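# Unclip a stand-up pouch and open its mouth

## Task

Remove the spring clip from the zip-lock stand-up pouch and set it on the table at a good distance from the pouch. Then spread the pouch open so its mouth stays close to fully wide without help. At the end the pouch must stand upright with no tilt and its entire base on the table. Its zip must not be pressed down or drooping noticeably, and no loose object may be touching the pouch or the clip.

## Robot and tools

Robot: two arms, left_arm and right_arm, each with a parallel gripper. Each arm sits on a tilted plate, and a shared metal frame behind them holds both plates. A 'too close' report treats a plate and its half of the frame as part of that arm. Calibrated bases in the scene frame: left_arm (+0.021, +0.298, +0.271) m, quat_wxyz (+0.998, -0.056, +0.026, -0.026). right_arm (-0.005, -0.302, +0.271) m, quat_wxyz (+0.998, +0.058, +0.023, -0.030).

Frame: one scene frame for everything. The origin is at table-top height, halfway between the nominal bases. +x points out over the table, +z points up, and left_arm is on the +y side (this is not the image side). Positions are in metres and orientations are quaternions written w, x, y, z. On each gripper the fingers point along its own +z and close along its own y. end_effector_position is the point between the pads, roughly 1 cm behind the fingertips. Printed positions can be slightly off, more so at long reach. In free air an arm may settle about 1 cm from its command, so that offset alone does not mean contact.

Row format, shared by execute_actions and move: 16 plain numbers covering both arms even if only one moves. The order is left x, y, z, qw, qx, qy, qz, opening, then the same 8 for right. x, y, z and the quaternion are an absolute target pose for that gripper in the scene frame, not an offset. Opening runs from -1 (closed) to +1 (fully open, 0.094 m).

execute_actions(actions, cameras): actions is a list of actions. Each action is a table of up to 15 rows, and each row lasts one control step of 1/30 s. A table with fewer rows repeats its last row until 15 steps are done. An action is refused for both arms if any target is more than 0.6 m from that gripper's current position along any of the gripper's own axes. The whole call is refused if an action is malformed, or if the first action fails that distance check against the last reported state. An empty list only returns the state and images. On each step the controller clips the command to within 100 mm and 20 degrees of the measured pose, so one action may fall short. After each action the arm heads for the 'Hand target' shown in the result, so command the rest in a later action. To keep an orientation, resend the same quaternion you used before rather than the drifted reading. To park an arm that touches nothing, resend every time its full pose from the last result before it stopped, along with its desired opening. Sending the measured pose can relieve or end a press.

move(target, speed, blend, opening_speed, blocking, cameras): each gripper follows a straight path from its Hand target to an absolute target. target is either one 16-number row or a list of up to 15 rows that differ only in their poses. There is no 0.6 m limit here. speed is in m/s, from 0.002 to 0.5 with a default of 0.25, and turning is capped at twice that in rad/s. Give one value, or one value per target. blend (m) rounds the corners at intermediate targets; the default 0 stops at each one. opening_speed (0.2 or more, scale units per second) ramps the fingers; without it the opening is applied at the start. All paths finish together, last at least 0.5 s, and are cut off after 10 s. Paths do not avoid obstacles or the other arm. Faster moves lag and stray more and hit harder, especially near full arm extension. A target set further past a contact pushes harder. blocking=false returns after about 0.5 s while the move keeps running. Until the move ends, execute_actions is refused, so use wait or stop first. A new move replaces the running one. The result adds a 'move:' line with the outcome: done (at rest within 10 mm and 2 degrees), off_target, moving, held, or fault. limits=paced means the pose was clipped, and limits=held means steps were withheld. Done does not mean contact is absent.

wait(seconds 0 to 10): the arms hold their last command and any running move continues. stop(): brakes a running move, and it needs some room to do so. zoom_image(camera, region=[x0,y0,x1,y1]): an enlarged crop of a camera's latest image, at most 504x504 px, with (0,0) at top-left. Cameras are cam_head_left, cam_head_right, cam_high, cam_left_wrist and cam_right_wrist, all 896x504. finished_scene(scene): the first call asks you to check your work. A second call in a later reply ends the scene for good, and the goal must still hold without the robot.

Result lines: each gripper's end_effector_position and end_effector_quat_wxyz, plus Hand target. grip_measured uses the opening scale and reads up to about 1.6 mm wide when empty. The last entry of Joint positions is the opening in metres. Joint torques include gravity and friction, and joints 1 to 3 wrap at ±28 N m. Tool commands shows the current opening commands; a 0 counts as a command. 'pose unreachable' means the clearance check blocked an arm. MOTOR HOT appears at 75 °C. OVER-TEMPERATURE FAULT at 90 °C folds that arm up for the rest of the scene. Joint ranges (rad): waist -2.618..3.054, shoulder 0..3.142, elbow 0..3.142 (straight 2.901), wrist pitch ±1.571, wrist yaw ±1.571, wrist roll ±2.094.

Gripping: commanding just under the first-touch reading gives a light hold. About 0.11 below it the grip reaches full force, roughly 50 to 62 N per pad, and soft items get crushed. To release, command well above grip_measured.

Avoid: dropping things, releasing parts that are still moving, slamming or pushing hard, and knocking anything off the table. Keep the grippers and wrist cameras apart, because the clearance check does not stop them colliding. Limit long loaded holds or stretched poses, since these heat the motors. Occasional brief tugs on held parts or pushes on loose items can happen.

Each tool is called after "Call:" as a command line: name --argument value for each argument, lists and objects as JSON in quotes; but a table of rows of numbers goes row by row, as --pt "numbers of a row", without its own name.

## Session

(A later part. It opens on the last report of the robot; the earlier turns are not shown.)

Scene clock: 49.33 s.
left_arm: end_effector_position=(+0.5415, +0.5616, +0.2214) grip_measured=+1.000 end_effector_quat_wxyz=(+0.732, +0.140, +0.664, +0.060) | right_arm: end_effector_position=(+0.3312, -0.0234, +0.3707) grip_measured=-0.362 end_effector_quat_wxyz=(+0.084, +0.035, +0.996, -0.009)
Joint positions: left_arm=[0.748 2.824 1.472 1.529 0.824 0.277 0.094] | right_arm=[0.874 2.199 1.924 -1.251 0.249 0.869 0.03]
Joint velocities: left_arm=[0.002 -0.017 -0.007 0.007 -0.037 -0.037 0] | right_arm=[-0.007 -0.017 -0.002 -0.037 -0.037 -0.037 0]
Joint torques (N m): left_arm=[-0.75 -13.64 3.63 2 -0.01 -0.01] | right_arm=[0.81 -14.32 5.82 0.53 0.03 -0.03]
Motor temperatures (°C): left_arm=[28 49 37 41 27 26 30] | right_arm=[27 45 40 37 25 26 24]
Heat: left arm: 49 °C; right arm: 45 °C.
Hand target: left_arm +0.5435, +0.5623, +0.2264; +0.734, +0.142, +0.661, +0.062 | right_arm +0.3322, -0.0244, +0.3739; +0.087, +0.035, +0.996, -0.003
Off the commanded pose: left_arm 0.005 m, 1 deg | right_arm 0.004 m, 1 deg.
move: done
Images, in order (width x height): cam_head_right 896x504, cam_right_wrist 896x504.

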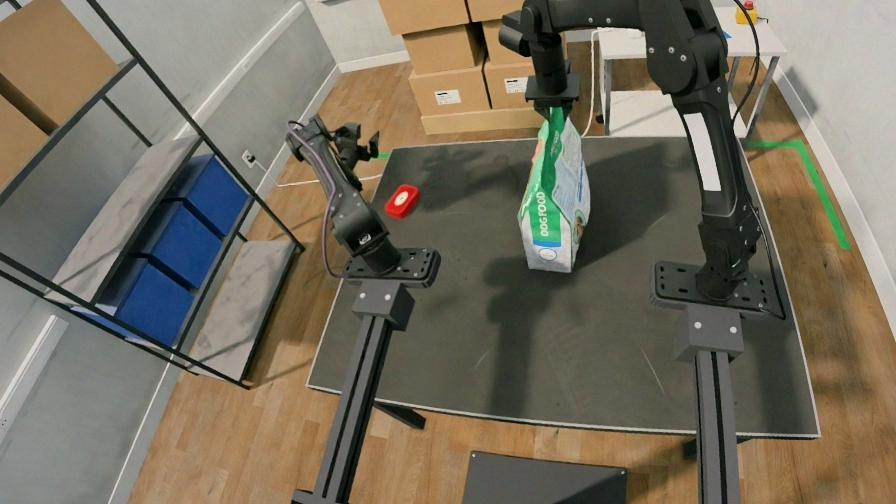

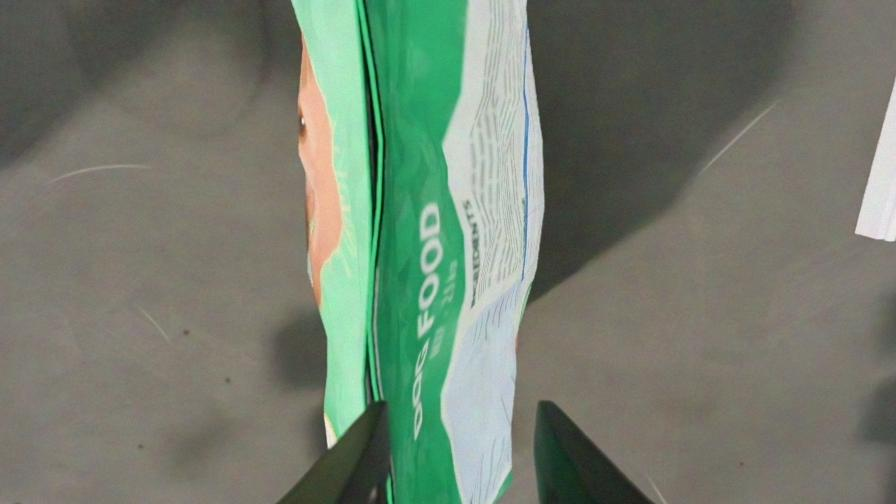

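Call:
move --target '[0.5435,0.5623,0.2264,0.734,0.142,0.661,0.062,1,0.332,-0.0195,0.376,0.087,0.035,0.9955,-0.003,-0.36]' --speed 0.05 --cameras '["cam_right_wrist"]'

Call:
zoom_image --camera "cam_right_wrist" --region '[320, 304, 520, 504]'

Scene clock: 50.47 s.
left_arm: end_effector_position=(+0.5415, +0.5616, +0.2214) grip_measured=+1.000 end_effector_quat_wxyz=(+0.732, +0.140, +0.664, +0.060) | right_arm: end_effector_position=(+0.3313, -0.0233, +0.3707) grip_measured=-0.362 end_effector_quat_wxyz=(+0.085, +0.035, +0.996, -0.009)
Joint positions: left_arm=[0.748 2.824 1.472 1.529 0.824 0.277 0.094] | right_arm=[0.874 2.199 1.924 -1.25 0.249 0.869 0.03]
Joint velocities: left_arm=[0.002 -0.007 -0.012 0.037 0.037 0.007 0] | right_arm=[-0.007 -0.002 -0.002 -0.037 -0.037 -0.007 0]
Joint torques (N m): left_arm=[-0.76 -13.67 3.62 2 -0.01 -0.01] | right_arm=[1.44 -13.01 8.59 0.35 0.02 0.06]
Motor temperatures (°C): left_arm=[28 49 37 41 27 26 30] | right_arm=[27 46 41 37 25 26 24]
Heat: left arm: 49 °C; right arm: 46 °C.
Hand target: left_arm +0.5435, +0.5623, +0.2264; +0.734, +0.142, +0.661, +0.062 | right_arm +0.3318, -0.0196, +0.3760; +0.087, +0.035, +0.996, -0.003
Off the commanded pose: left_arm 0.005 m, 1 deg | right_arm 0.007 m, 1 deg.
move: done
Images, in order (width x height): cam_right_wrist 896x504.

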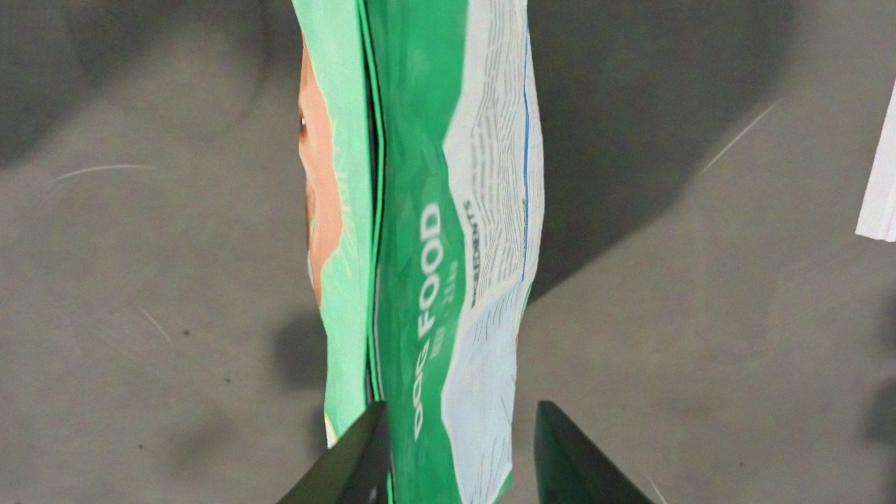

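Scaled by 2.520 from the camera's 896x504 image, which has a finer 1280x720 frame.

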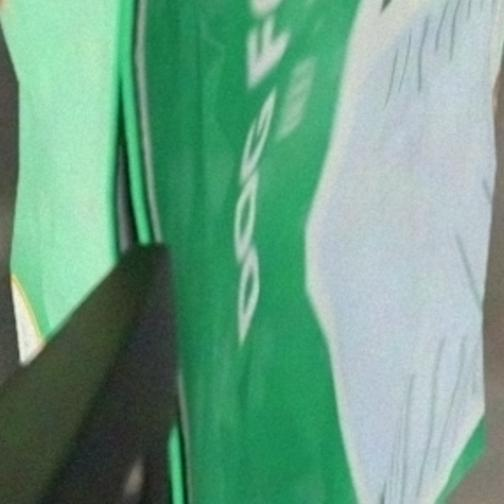

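Call:
move --target '[0.5435,0.5623,0.2264,0.734,0.142,0.661,0.062,1,0.332,-0.0215,0.374,0.087,0.035,0.9955,-0.003,-0.25]' --speed 0.05 --cameras '["cam_right_wrist"]'

Call:
zoom_image --camera "cam_right_wrist" --region '[320, 304, 520, 504]'

Scene clock: 51.67 s.
left_arm: end_effector_position=(+0.5415, +0.5616, +0.2214) grip_measured=+1.000 end_effector_quat_wxyz=(+0.732, +0.140, +0.664, +0.060) | right_arm: end_effector_position=(+0.3313, -0.0233, +0.3707) grip_measured=-0.252 end_effector_quat_wxyz=(+0.085, +0.035, +0.996, -0.009)
Joint positions: left_arm=[0.748 2.824 1.472 1.529 0.824 0.277 0.094] | right_arm=[0.874 2.199 1.924 -1.25 0.249 0.869 0.035]
Joint velocities: left_arm=[-0.002 -0.022 -0.002 -0.007 0.022 0.037 0] | right_arm=[-0.007 0.007 -0.017 -0.007 -0.051 0.022 0]
Joint torques (N m): left_arm=[-0.77 -13.64 3.67 2.01 0 -0.01] | right_arm=[1.18 -13.55 6.98 0.46 0.02 0.03]
Motor temperatures (°C): left_arm=[28 50 37 41 26 26 30] | right_arm=[27 46 41 37 25 26 24]
Heat: left arm: 50 °C; right arm: 46 °C.
Hand target: left_arm +0.5435, +0.5623, +0.2264; +0.734, +0.142, +0.661, +0.062 | right_arm +0.3319, -0.0215, +0.3740; +0.087, +0.035, +0.996, -0.003
Off the commanded pose: left_arm 0.005 m, 1 deg | right_arm 0.004 m, 1 deg.
move: done
Images, in order (width x height): cam_right_wrist 896x504.

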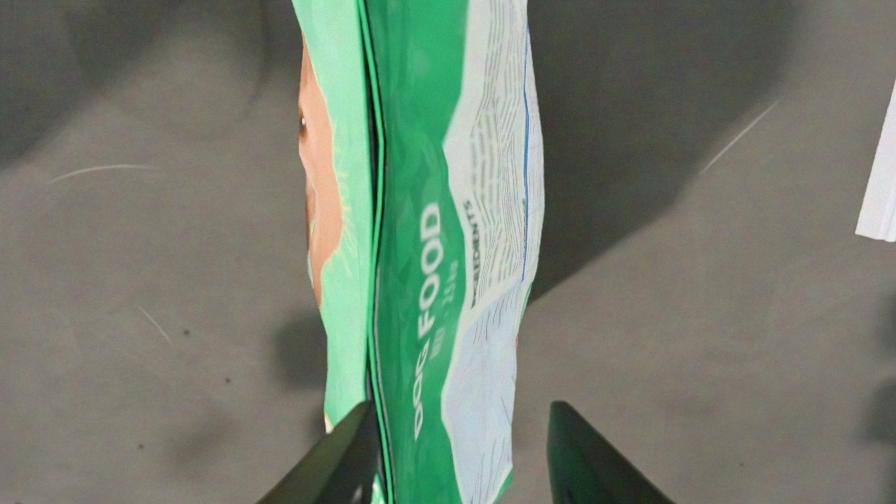

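Scaled by 2.520 from the camera's 896x504 image, which has a finer 1280x720 frame.

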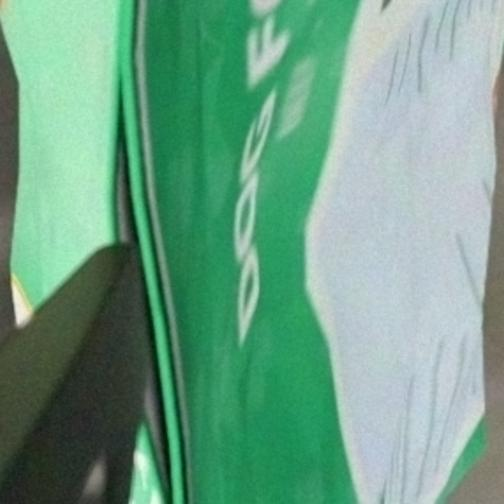

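Call:
move --target '[0.5435,0.5623,0.2264,0.734,0.142,0.661,0.062,1,0.332,-0.0215,0.360,0.087,0.035,0.9955,-0.003,-0.28]' --speed 0.04 --cameras '["cam_right_wrist","cam_head_right"]'

Call:
zoom_image --camera "cam_right_wrist" --region '[320, 304, 520, 504]'

Call:
zoom_image --camera "cam_head_right" --region '[510, 60, 620, 170]'

Scene clock: 52.93 s.
left_arm: end_effector_position=(+0.5415, +0.5616, +0.2214) grip_measured=+1.000 end_effector_quat_wxyz=(+0.732, +0.140, +0.664, +0.060) | right_arm: end_effector_position=(+0.3319, -0.0210, +0.3607) grip_measured=-0.278 end_effector_quat_wxyz=(+0.087, +0.035, +0.996, -0.006)
Joint positions: left_arm=[0.748 2.824 1.472 1.529 0.824 0.277 0.094] | right_arm=[0.874 2.199 1.883 -1.201 0.249 0.869 0.034]
Joint velocities: left_arm=[0.017 0.012 0.012 0.037 -0.037 -0.051 0] | right_arm=[0.007 -0.002 0.007 0.037 -0.022 0.037 0]
Joint torques (N m): left_arm=[-0.75 -13.61 3.64 2.01 0 -0.01] | right_arm=[0.88 -13.49 5.81 0.54 0.03 -0.02]
Motor temperatures (°C): left_arm=[28 50 37 41 26 26 30] | right_arm=[27 47 41 37 25 26 24]
Heat: left arm: 50 °C; right arm: 47 °C.
Hand target: left_arm +0.5435, +0.5623, +0.2264; +0.734, +0.142, +0.661, +0.062 | right_arm +0.3321, -0.0214, +0.3600; +0.087, +0.035, +0.996, -0.003
Off the commanded pose: left_arm 0.005 m, 1 deg | right_arm 0.001 m, 0 deg.
move: done
Images, in order (width x height): cam_head_right 896x504, cam_right_wrist 896x504.

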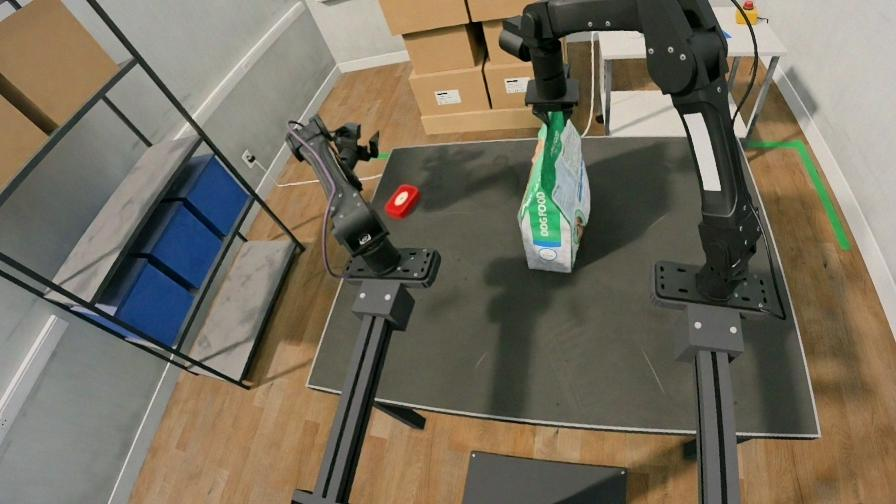

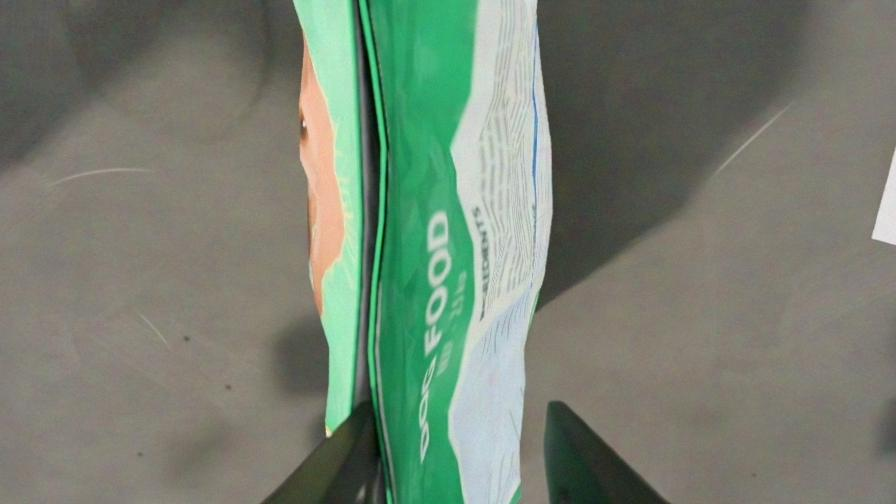

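Scaled by 2.520 from the camera's 896x504 image, which has a finer 1280x720 frame.

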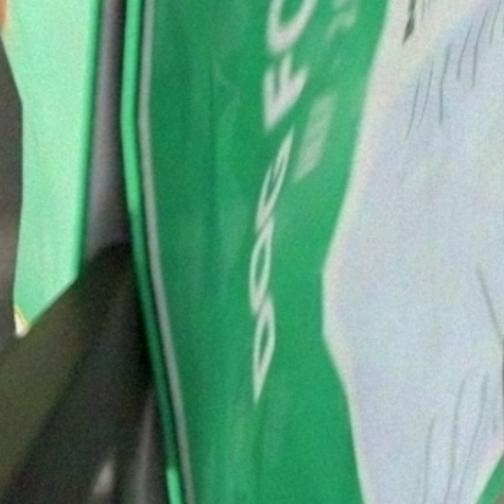

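Scaled by 4.582 from the camera's 896x504 image, which has a finer 1280x720 frame.

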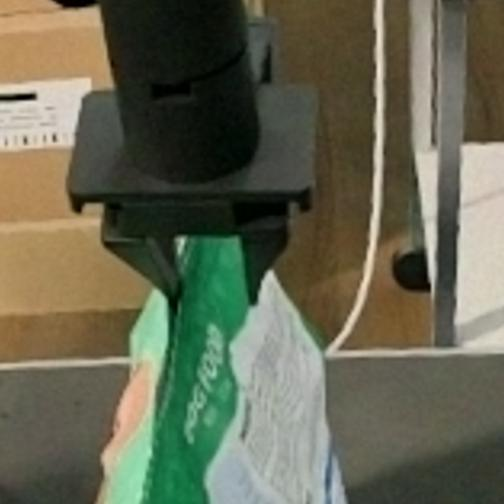

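Call:
move --target '[0.5435,0.5623,0.2264,0.734,0.142,0.661,0.062,1,0.333,-0.0215,0.345,0.087,0.035,0.9955,-0.003,-0.28]' --speed 0.04 --cameras '["cam_right_wrist","cam_head_right"]'

Call:
zoom_image --camera "cam_head_right" --region '[510, 60, 620, 170]'

Scene clock: 60.10 s.
left_arm: end_effector_position=(+0.5415, +0.5616, +0.2214) grip_measured=+1.000 end_effector_quat_wxyz=(+0.732, +0.140, +0.664, +0.060) | right_arm: end_effector_position=(+0.3326, -0.0208, +0.3483) grip_measured=-0.278 end_effector_quat_wxyz=(+0.089, +0.036, +0.995, -0.004)
Joint positions: left_arm=[0.748 2.824 1.472 1.529 0.824 0.277 0.094] | right_arm=[0.87 2.199 1.834 -1.146 0.249 0.864 0.034]
Joint velocities: left_arm=[-0.022 0.007 -0.002 0.007 0.022 0.037 0] | right_arm=[-0.017 0.002 -0.012 0.007 0.007 0.051 0]
Joint torques (N m): left_arm=[-0.79 -13.63 3.62 2.01 -0.01 -0.01] | right_arm=[0.76 -13 5.85 0.58 0.03 -0.02]
Motor temperatures (°C): left_arm=[28 50 37 41 26 26 30] | right_arm=[27 49 40 37 25 26 24]
Heat: left arm: 50 °C; right arm: 49 °C.
Hand target: left_arm +0.5435, +0.5623, +0.2264; +0.734, +0.142, +0.661, +0.062 | right_arm +0.3331, -0.0214, +0.3450; +0.087, +0.035, +0.996, -0.003
Off the commanded pose: left_arm 0.005 m, 1 deg | right_arm 0.003 m, 0 deg.
move: done
Images, in order (width x height): cam_head_right 896x504, cam_right_wrist 896x504.

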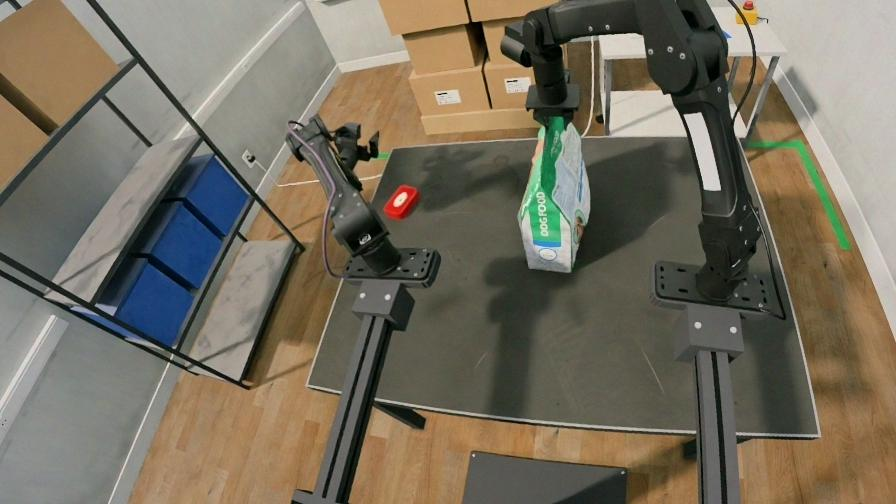

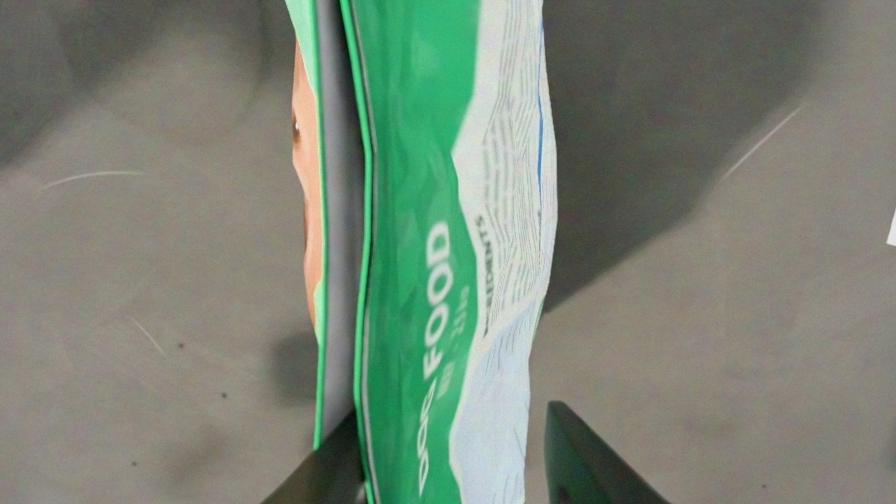

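Scaled by 4.582 from the camera's 896x504 image, which has a finer 1280x720 frame.

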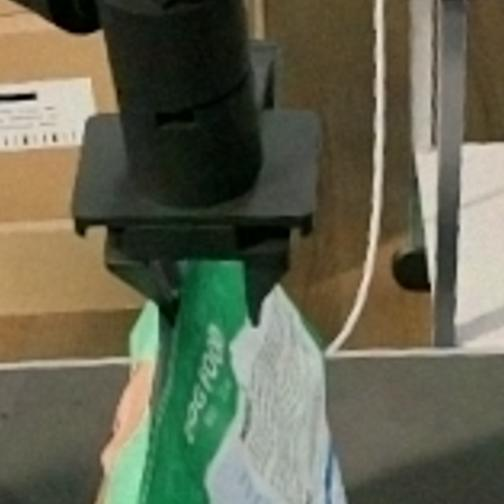

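Call:
zoom_image --camera "cam_right_wrist" --region '[280, 0, 420, 140]'

Call:
zoom_image --camera "cam_right_wrist" --region '[260, 304, 460, 504]'

Call:
execute_actions --actions '[]' --cameras '["cam_head_left","cam_high"]'

Call:
zoom_image --camera "cam_high" --region '[360, 160, 520, 320]'

Call:
zoom_image --camera "cam_head_left" --region '[470, 90, 590, 210]'

Scaled by 3.600 from the camera's 896x504 image, which has a finer 1280x720 frame.

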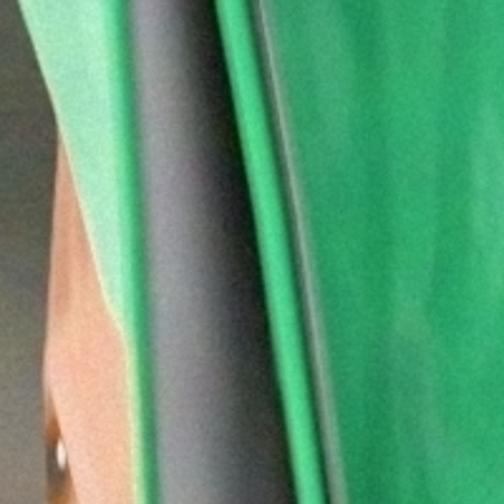

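Scaled by 2.520 from the camera's 896x504 image, which has a finer 1280x720 frame.

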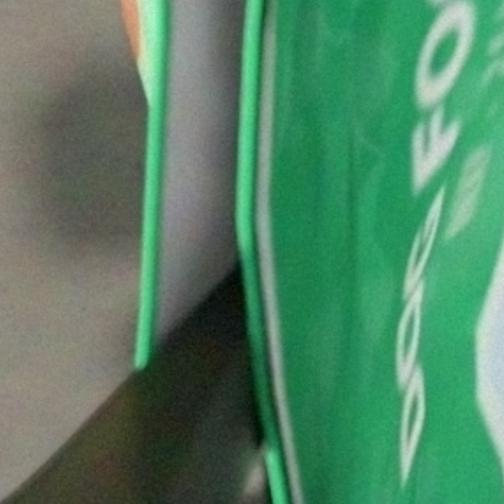

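Scene clock: 60.50 s.
left_arm: end_effector_position=(+0.5415, +0.5616, +0.2214) grip_measured=+1.000 end_effector_quat_wxyz=(+0.732, +0.140, +0.664, +0.060) | right_arm: end_effector_position=(+0.3327, -0.0207, +0.3483) grip_measured=-0.278 end_effector_quat_wxyz=(+0.089, +0.036, +0.995, -0.004)
Joint positions: left_arm=[0.748 2.824 1.472 1.529 0.824 0.277 0.094] | right_arm=[0.87 2.199 1.834 -1.145 0.249 0.864 0.034]
Joint velocities: left_arm=[0.007 -0.007 -0.012 0.11 -0.007 -0.007 0] | right_arm=[0.002 0.007 0.007 0.007 -0.007 0.022 0]
Joint torques (N m): left_arm=[-0.73 -13.63 3.64 2.01 -0.01 0] | right_arm=[0.77 -13.01 5.82 0.59 0.03 -0.02]
Motor temperatures (°C): left_arm=[28 50 37 41 26 26 30] | right_arm=[27 49 40 36 25 26 24]
Heat: left arm: 50 °C; right arm: 49 °C.
Hand target: left_arm +0.5435, +0.5623, +0.2264; +0.734, +0.142, +0.661, +0.062 | right_arm +0.3332, -0.0213, +0.3451; +0.087, +0.035, +0.996, -0.003
Tool commands: left_gripper/opening=+1.0 right_gripper/opening=-0.28
Off the commanded pose: left_arm 0.005 m, 1 deg | right_arm 0.003 m, 0 deg.
Images, in order (width x height): cam_head_left 896x504, cam_high 896x504.

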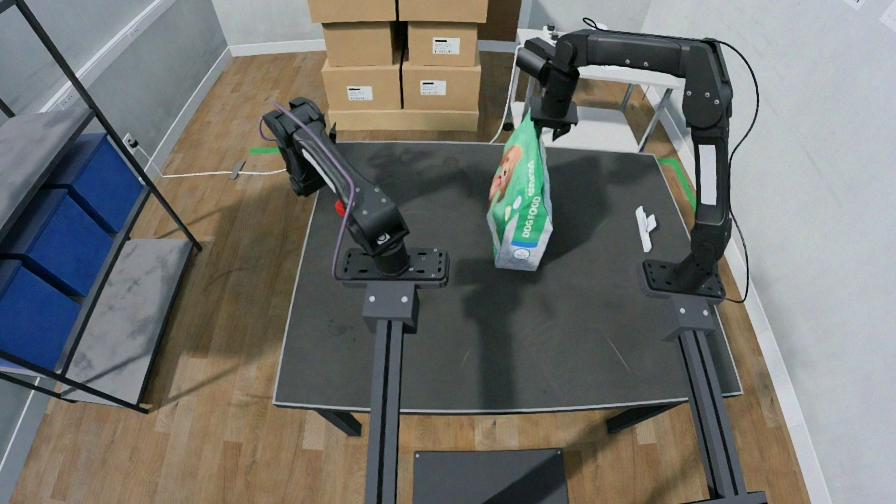

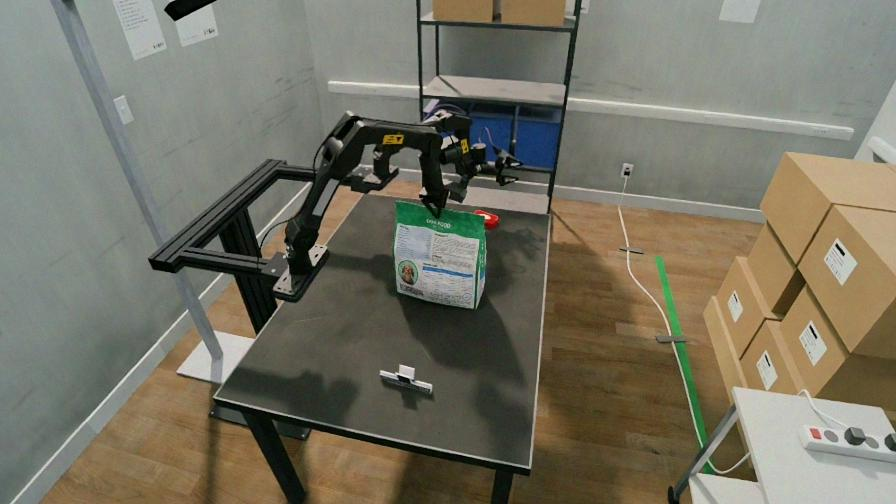

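Scaled by 3.150 from the camera's 896x504 image, which has a finer 1280x720 frame.

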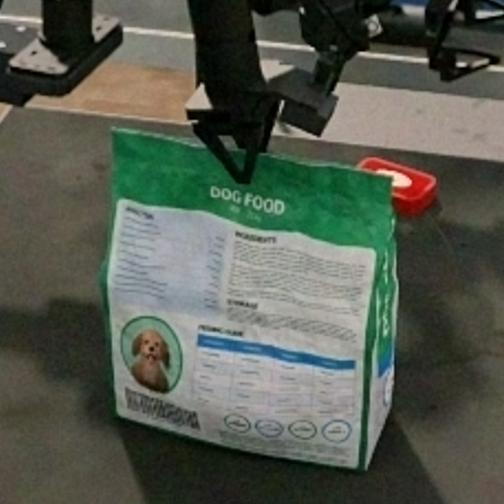

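Scaled by 4.200 from the camera's 896x504 image, which has a finer 1280x720 frame.

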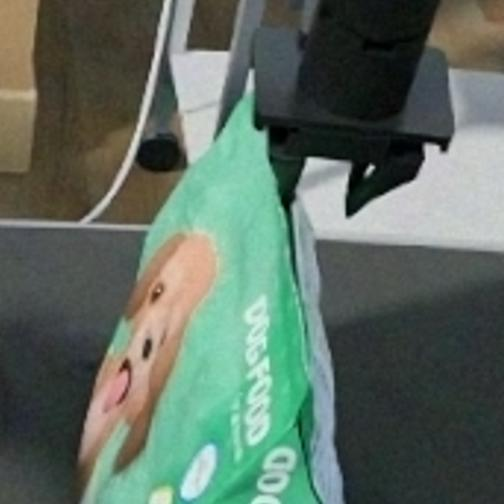

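Call:
move --target '[0.5435,0.5623,0.2264,0.734,0.142,0.661,0.062,1,0.333,-0.03,0.345,0.087,0.035,0.9955,-0.003,-0.28]' --speed 0.05 --cameras '["cam_right_wrist"]'

Call:
move --target '[0.5435,0.5623,0.2264,0.734,0.142,0.661,0.062,1,0.333,-0.045,0.347,0.087,0.035,0.9955,-0.003,-0.28]' --speed 0.04

Scene clock: 62.50 s.
left_arm: end_effector_position=(+0.5415, +0.5616, +0.2214) grip_measured=+1.000 end_effector_quat_wxyz=(+0.732, +0.140, +0.664, +0.060) | right_arm: end_effector_position=(+0.3316, -0.0271, +0.3374) grip_measured=-0.278 end_effector_quat_wxyz=(+0.081, +0.034, +0.996, -0.010)
Joint positions: left_arm=[0.748 2.824 1.472 1.529 0.824 0.277 0.094] | right_arm=[0.857 2.199 1.795 -1.122 0.245 0.85 0.034]
Joint velocities: left_arm=[-0.012 0.002 -0.012 -0.051 -0.051 0.051 0] | right_arm=[0.007 0.002 0.002 -0.007 -0.051 -0.007 0]
Joint torques (N m): left_arm=[-0.75 -13.59 3.64 2 0 0] | right_arm=[0.7 -15.35 5.71 0.48 0.06 -0.01]
Motor temperatures (°C): left_arm=[27 50 37 41 26 26 30] | right_arm=[27 50 40 36 25 26 24]
Heat: left arm: 50 °C; right arm: 50 °C.
Hand target: left_arm +0.5435, +0.5623, +0.2264; +0.734, +0.142, +0.661, +0.062 | right_arm +0.3331, -0.0300, +0.3448; +0.087, +0.035, +0.996, -0.003
Off the commanded pose: left_arm 0.005 m, 1 deg | right_arm 0.008 m, 1 deg.
move: done
Images, in order (width x height): cam_right_wrist 896x504.

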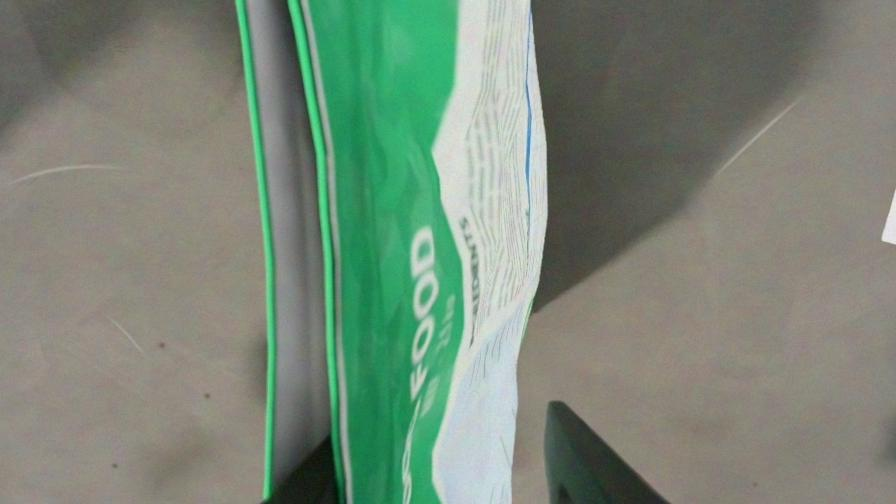

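Scene clock: 63.40 s.
left_arm: end_effector_position=(+0.5415, +0.5616, +0.2214) grip_measured=+1.000 end_effector_quat_wxyz=(+0.732, +0.140, +0.664, +0.060) | right_arm: end_effector_position=(+0.3305, -0.0401, +0.3327) grip_measured=-0.278 end_effector_quat_wxyz=(+0.075, +0.032, +0.997, -0.012)
Joint positions: left_arm=[0.748 2.824 1.472 1.529 0.824 0.277 0.094] | right_arm=[0.834 2.17 1.736 -1.099 0.237 0.825 0.034]
Joint velocities: left_arm=[-0.002 -0.012 -0.007 -0.022 0.037 0.022 0] | right_arm=[-0.007 0.002 0.007 -0.007 -0.022 -0.051 0.001]
Joint torques (N m): left_arm=[-0.76 -13.63 3.66 2 -0.01 -0.01] | right_arm=[0.62 -16.55 5.72 0.39 0.1 0]
Motor temperatures (°C): left_arm=[27 50 37 41 26 26 30] | right_arm=[27 50 40 36 25 26 24]
Heat: left arm: 50 °C; right arm: 50 °C.
Hand target: left_arm +0.5435, +0.5623, +0.2264; +0.734, +0.142, +0.661, +0.062 | right_arm +0.3333, -0.0449, +0.3468; +0.087, +0.035, +0.996, -0.003
Off the commanded pose: left_arm 0.005 m, 1 deg | right_arm 0.015 m, 2 deg.
move: off_target (right_arm)

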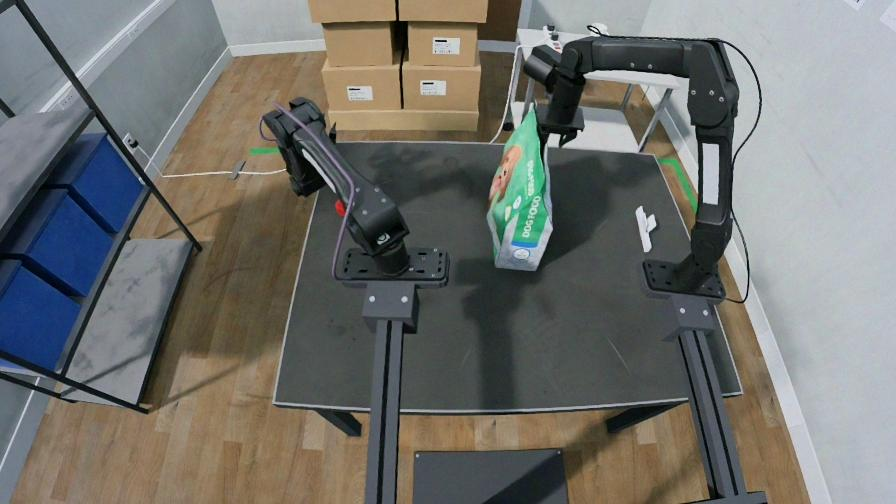

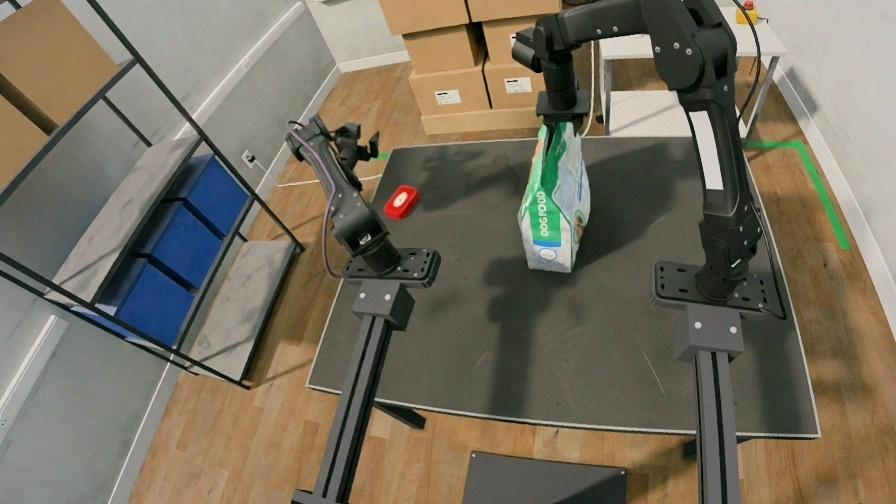

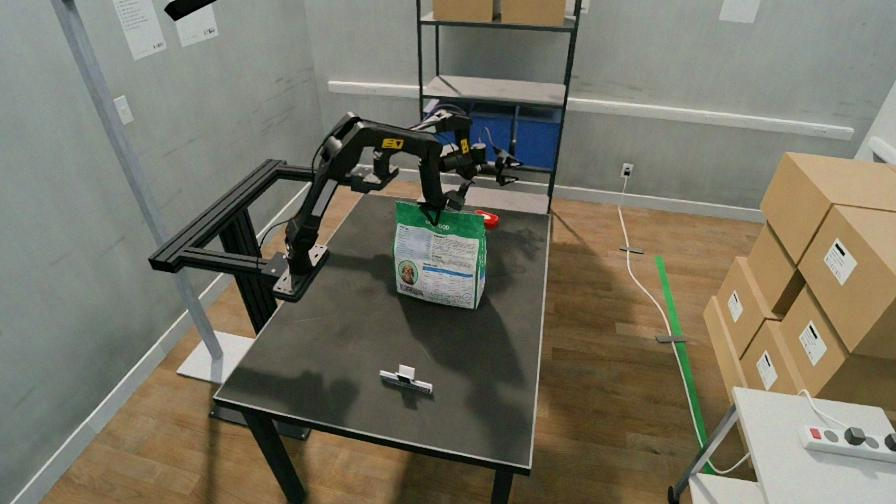

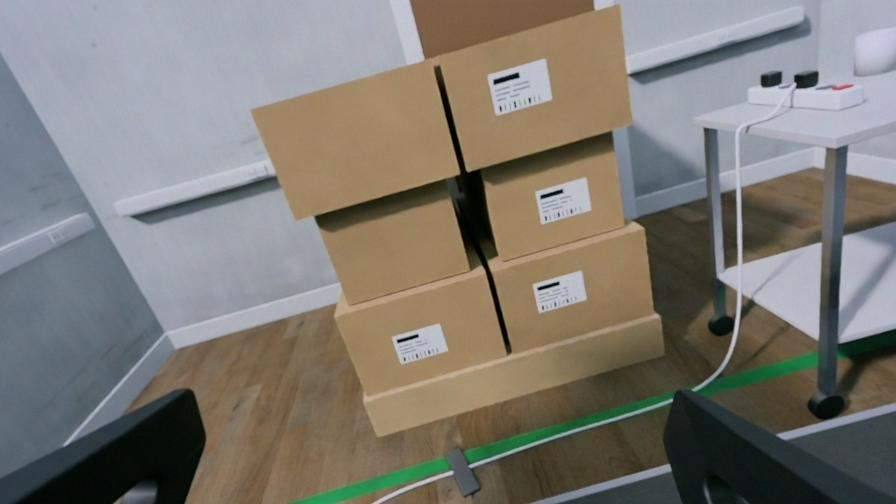

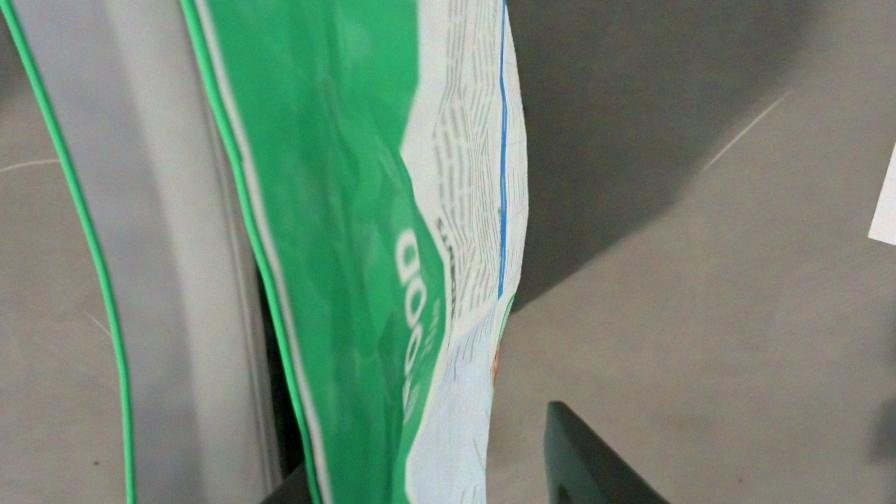

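Call:
execute_actions --actions '[]'

Scene clock: 64.30 s.
left_arm: end_effector_position=(+0.5415, +0.5616, +0.2214) grip_measured=+1.000 end_effector_quat_wxyz=(+0.732, +0.140, +0.664, +0.060) | right_arm: end_effector_position=(+0.3305, -0.0400, +0.3326) grip_measured=-0.278 end_effector_quat_wxyz=(+0.075, +0.032, +0.997, -0.011)
Joint positions: left_arm=[0.748 2.824 1.472 1.529 0.824 0.277 0.094] | right_arm=[0.834 2.17 1.735 -1.098 0.237 0.824 0.034]
Joint velocities: left_arm=[0.002 -0.002 -0.012 -0.051 -0.037 -0.051 0] | right_arm=[-0.007 0.002 -0.007 -0.007 -0.022 -0.066 -0.001]
Joint torques (N m): left_arm=[-0.76 -13.65 3.64 2 0 -0.01] | right_arm=[0.61 -16.57 5.72 0.39 0.11 -0.02]
Motor temperatures (°C): left_arm=[27 51 37 41 26 26 30] | right_arm=[27 51 40 36 25 26 24]
Heat: left arm: 51 °C; right arm: 51 °C.
Hand target: left_arm +0.5435, +0.5623, +0.2264; +0.734, +0.142, +0.661, +0.062 | right_arm +0.3332, -0.0449, +0.3467; +0.087, +0.035, +0.996, -0.003
Tool commands: left_gripper/opening=+1.0 right_gripper/opening=-0.28
Off the commanded pose: left_arm 0.005 m, 1 deg | right_arm 0.015 m, 2 deg.

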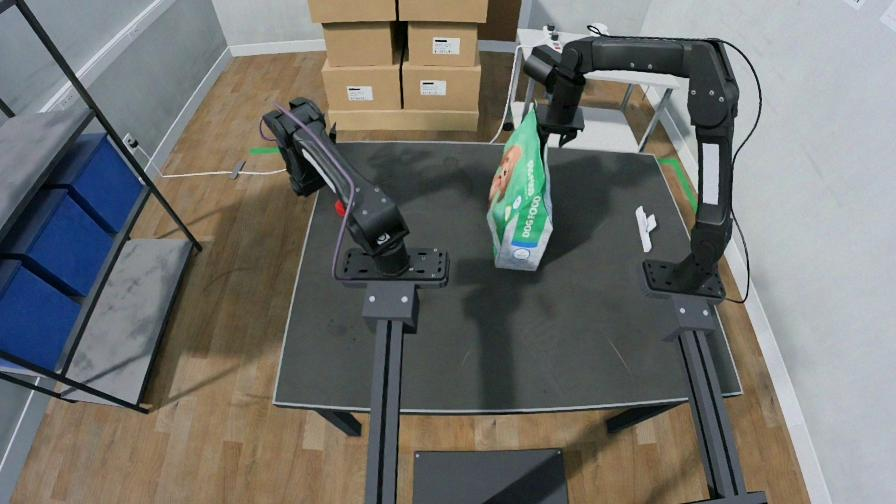

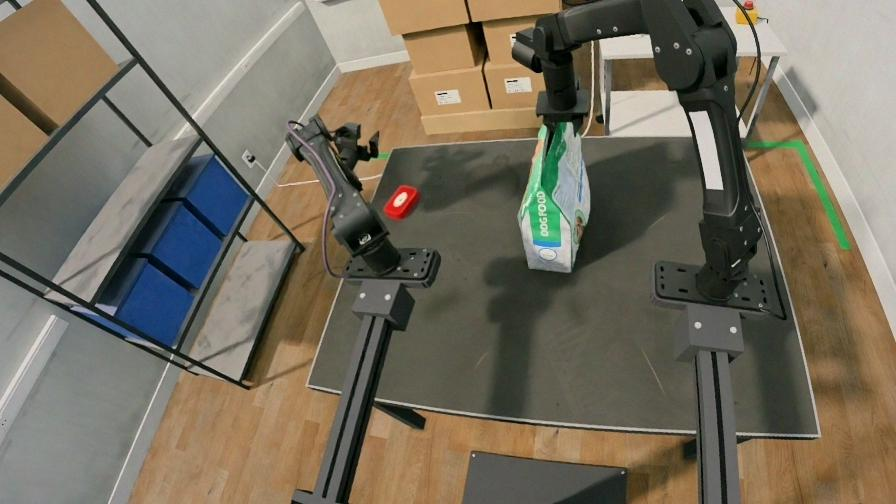

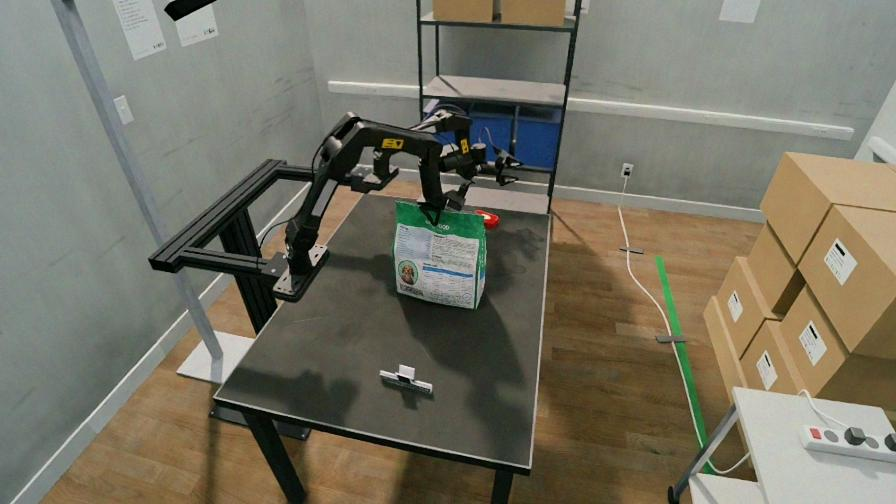

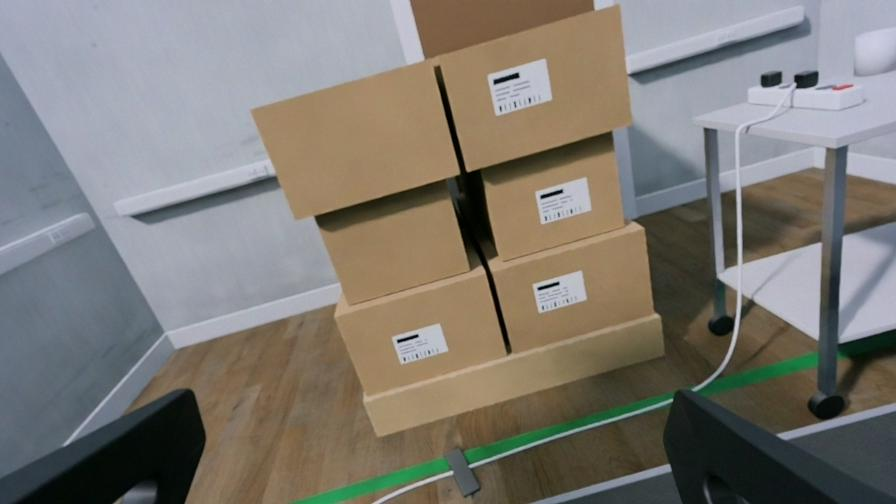

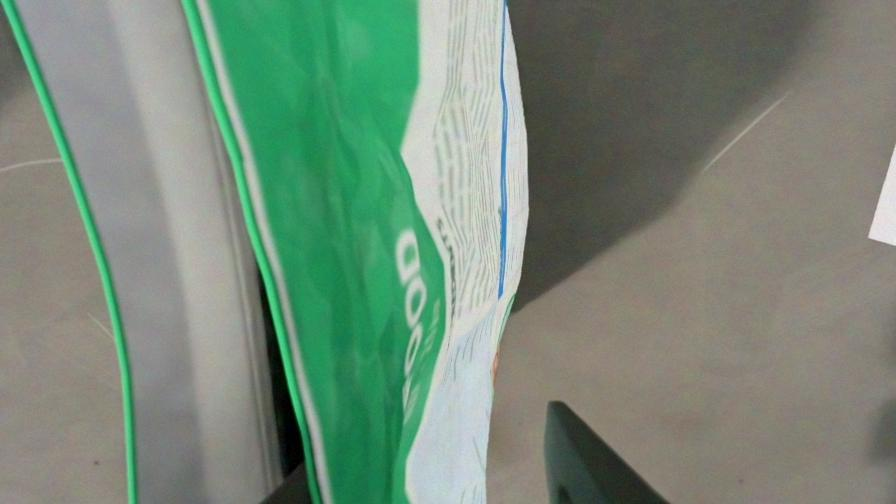

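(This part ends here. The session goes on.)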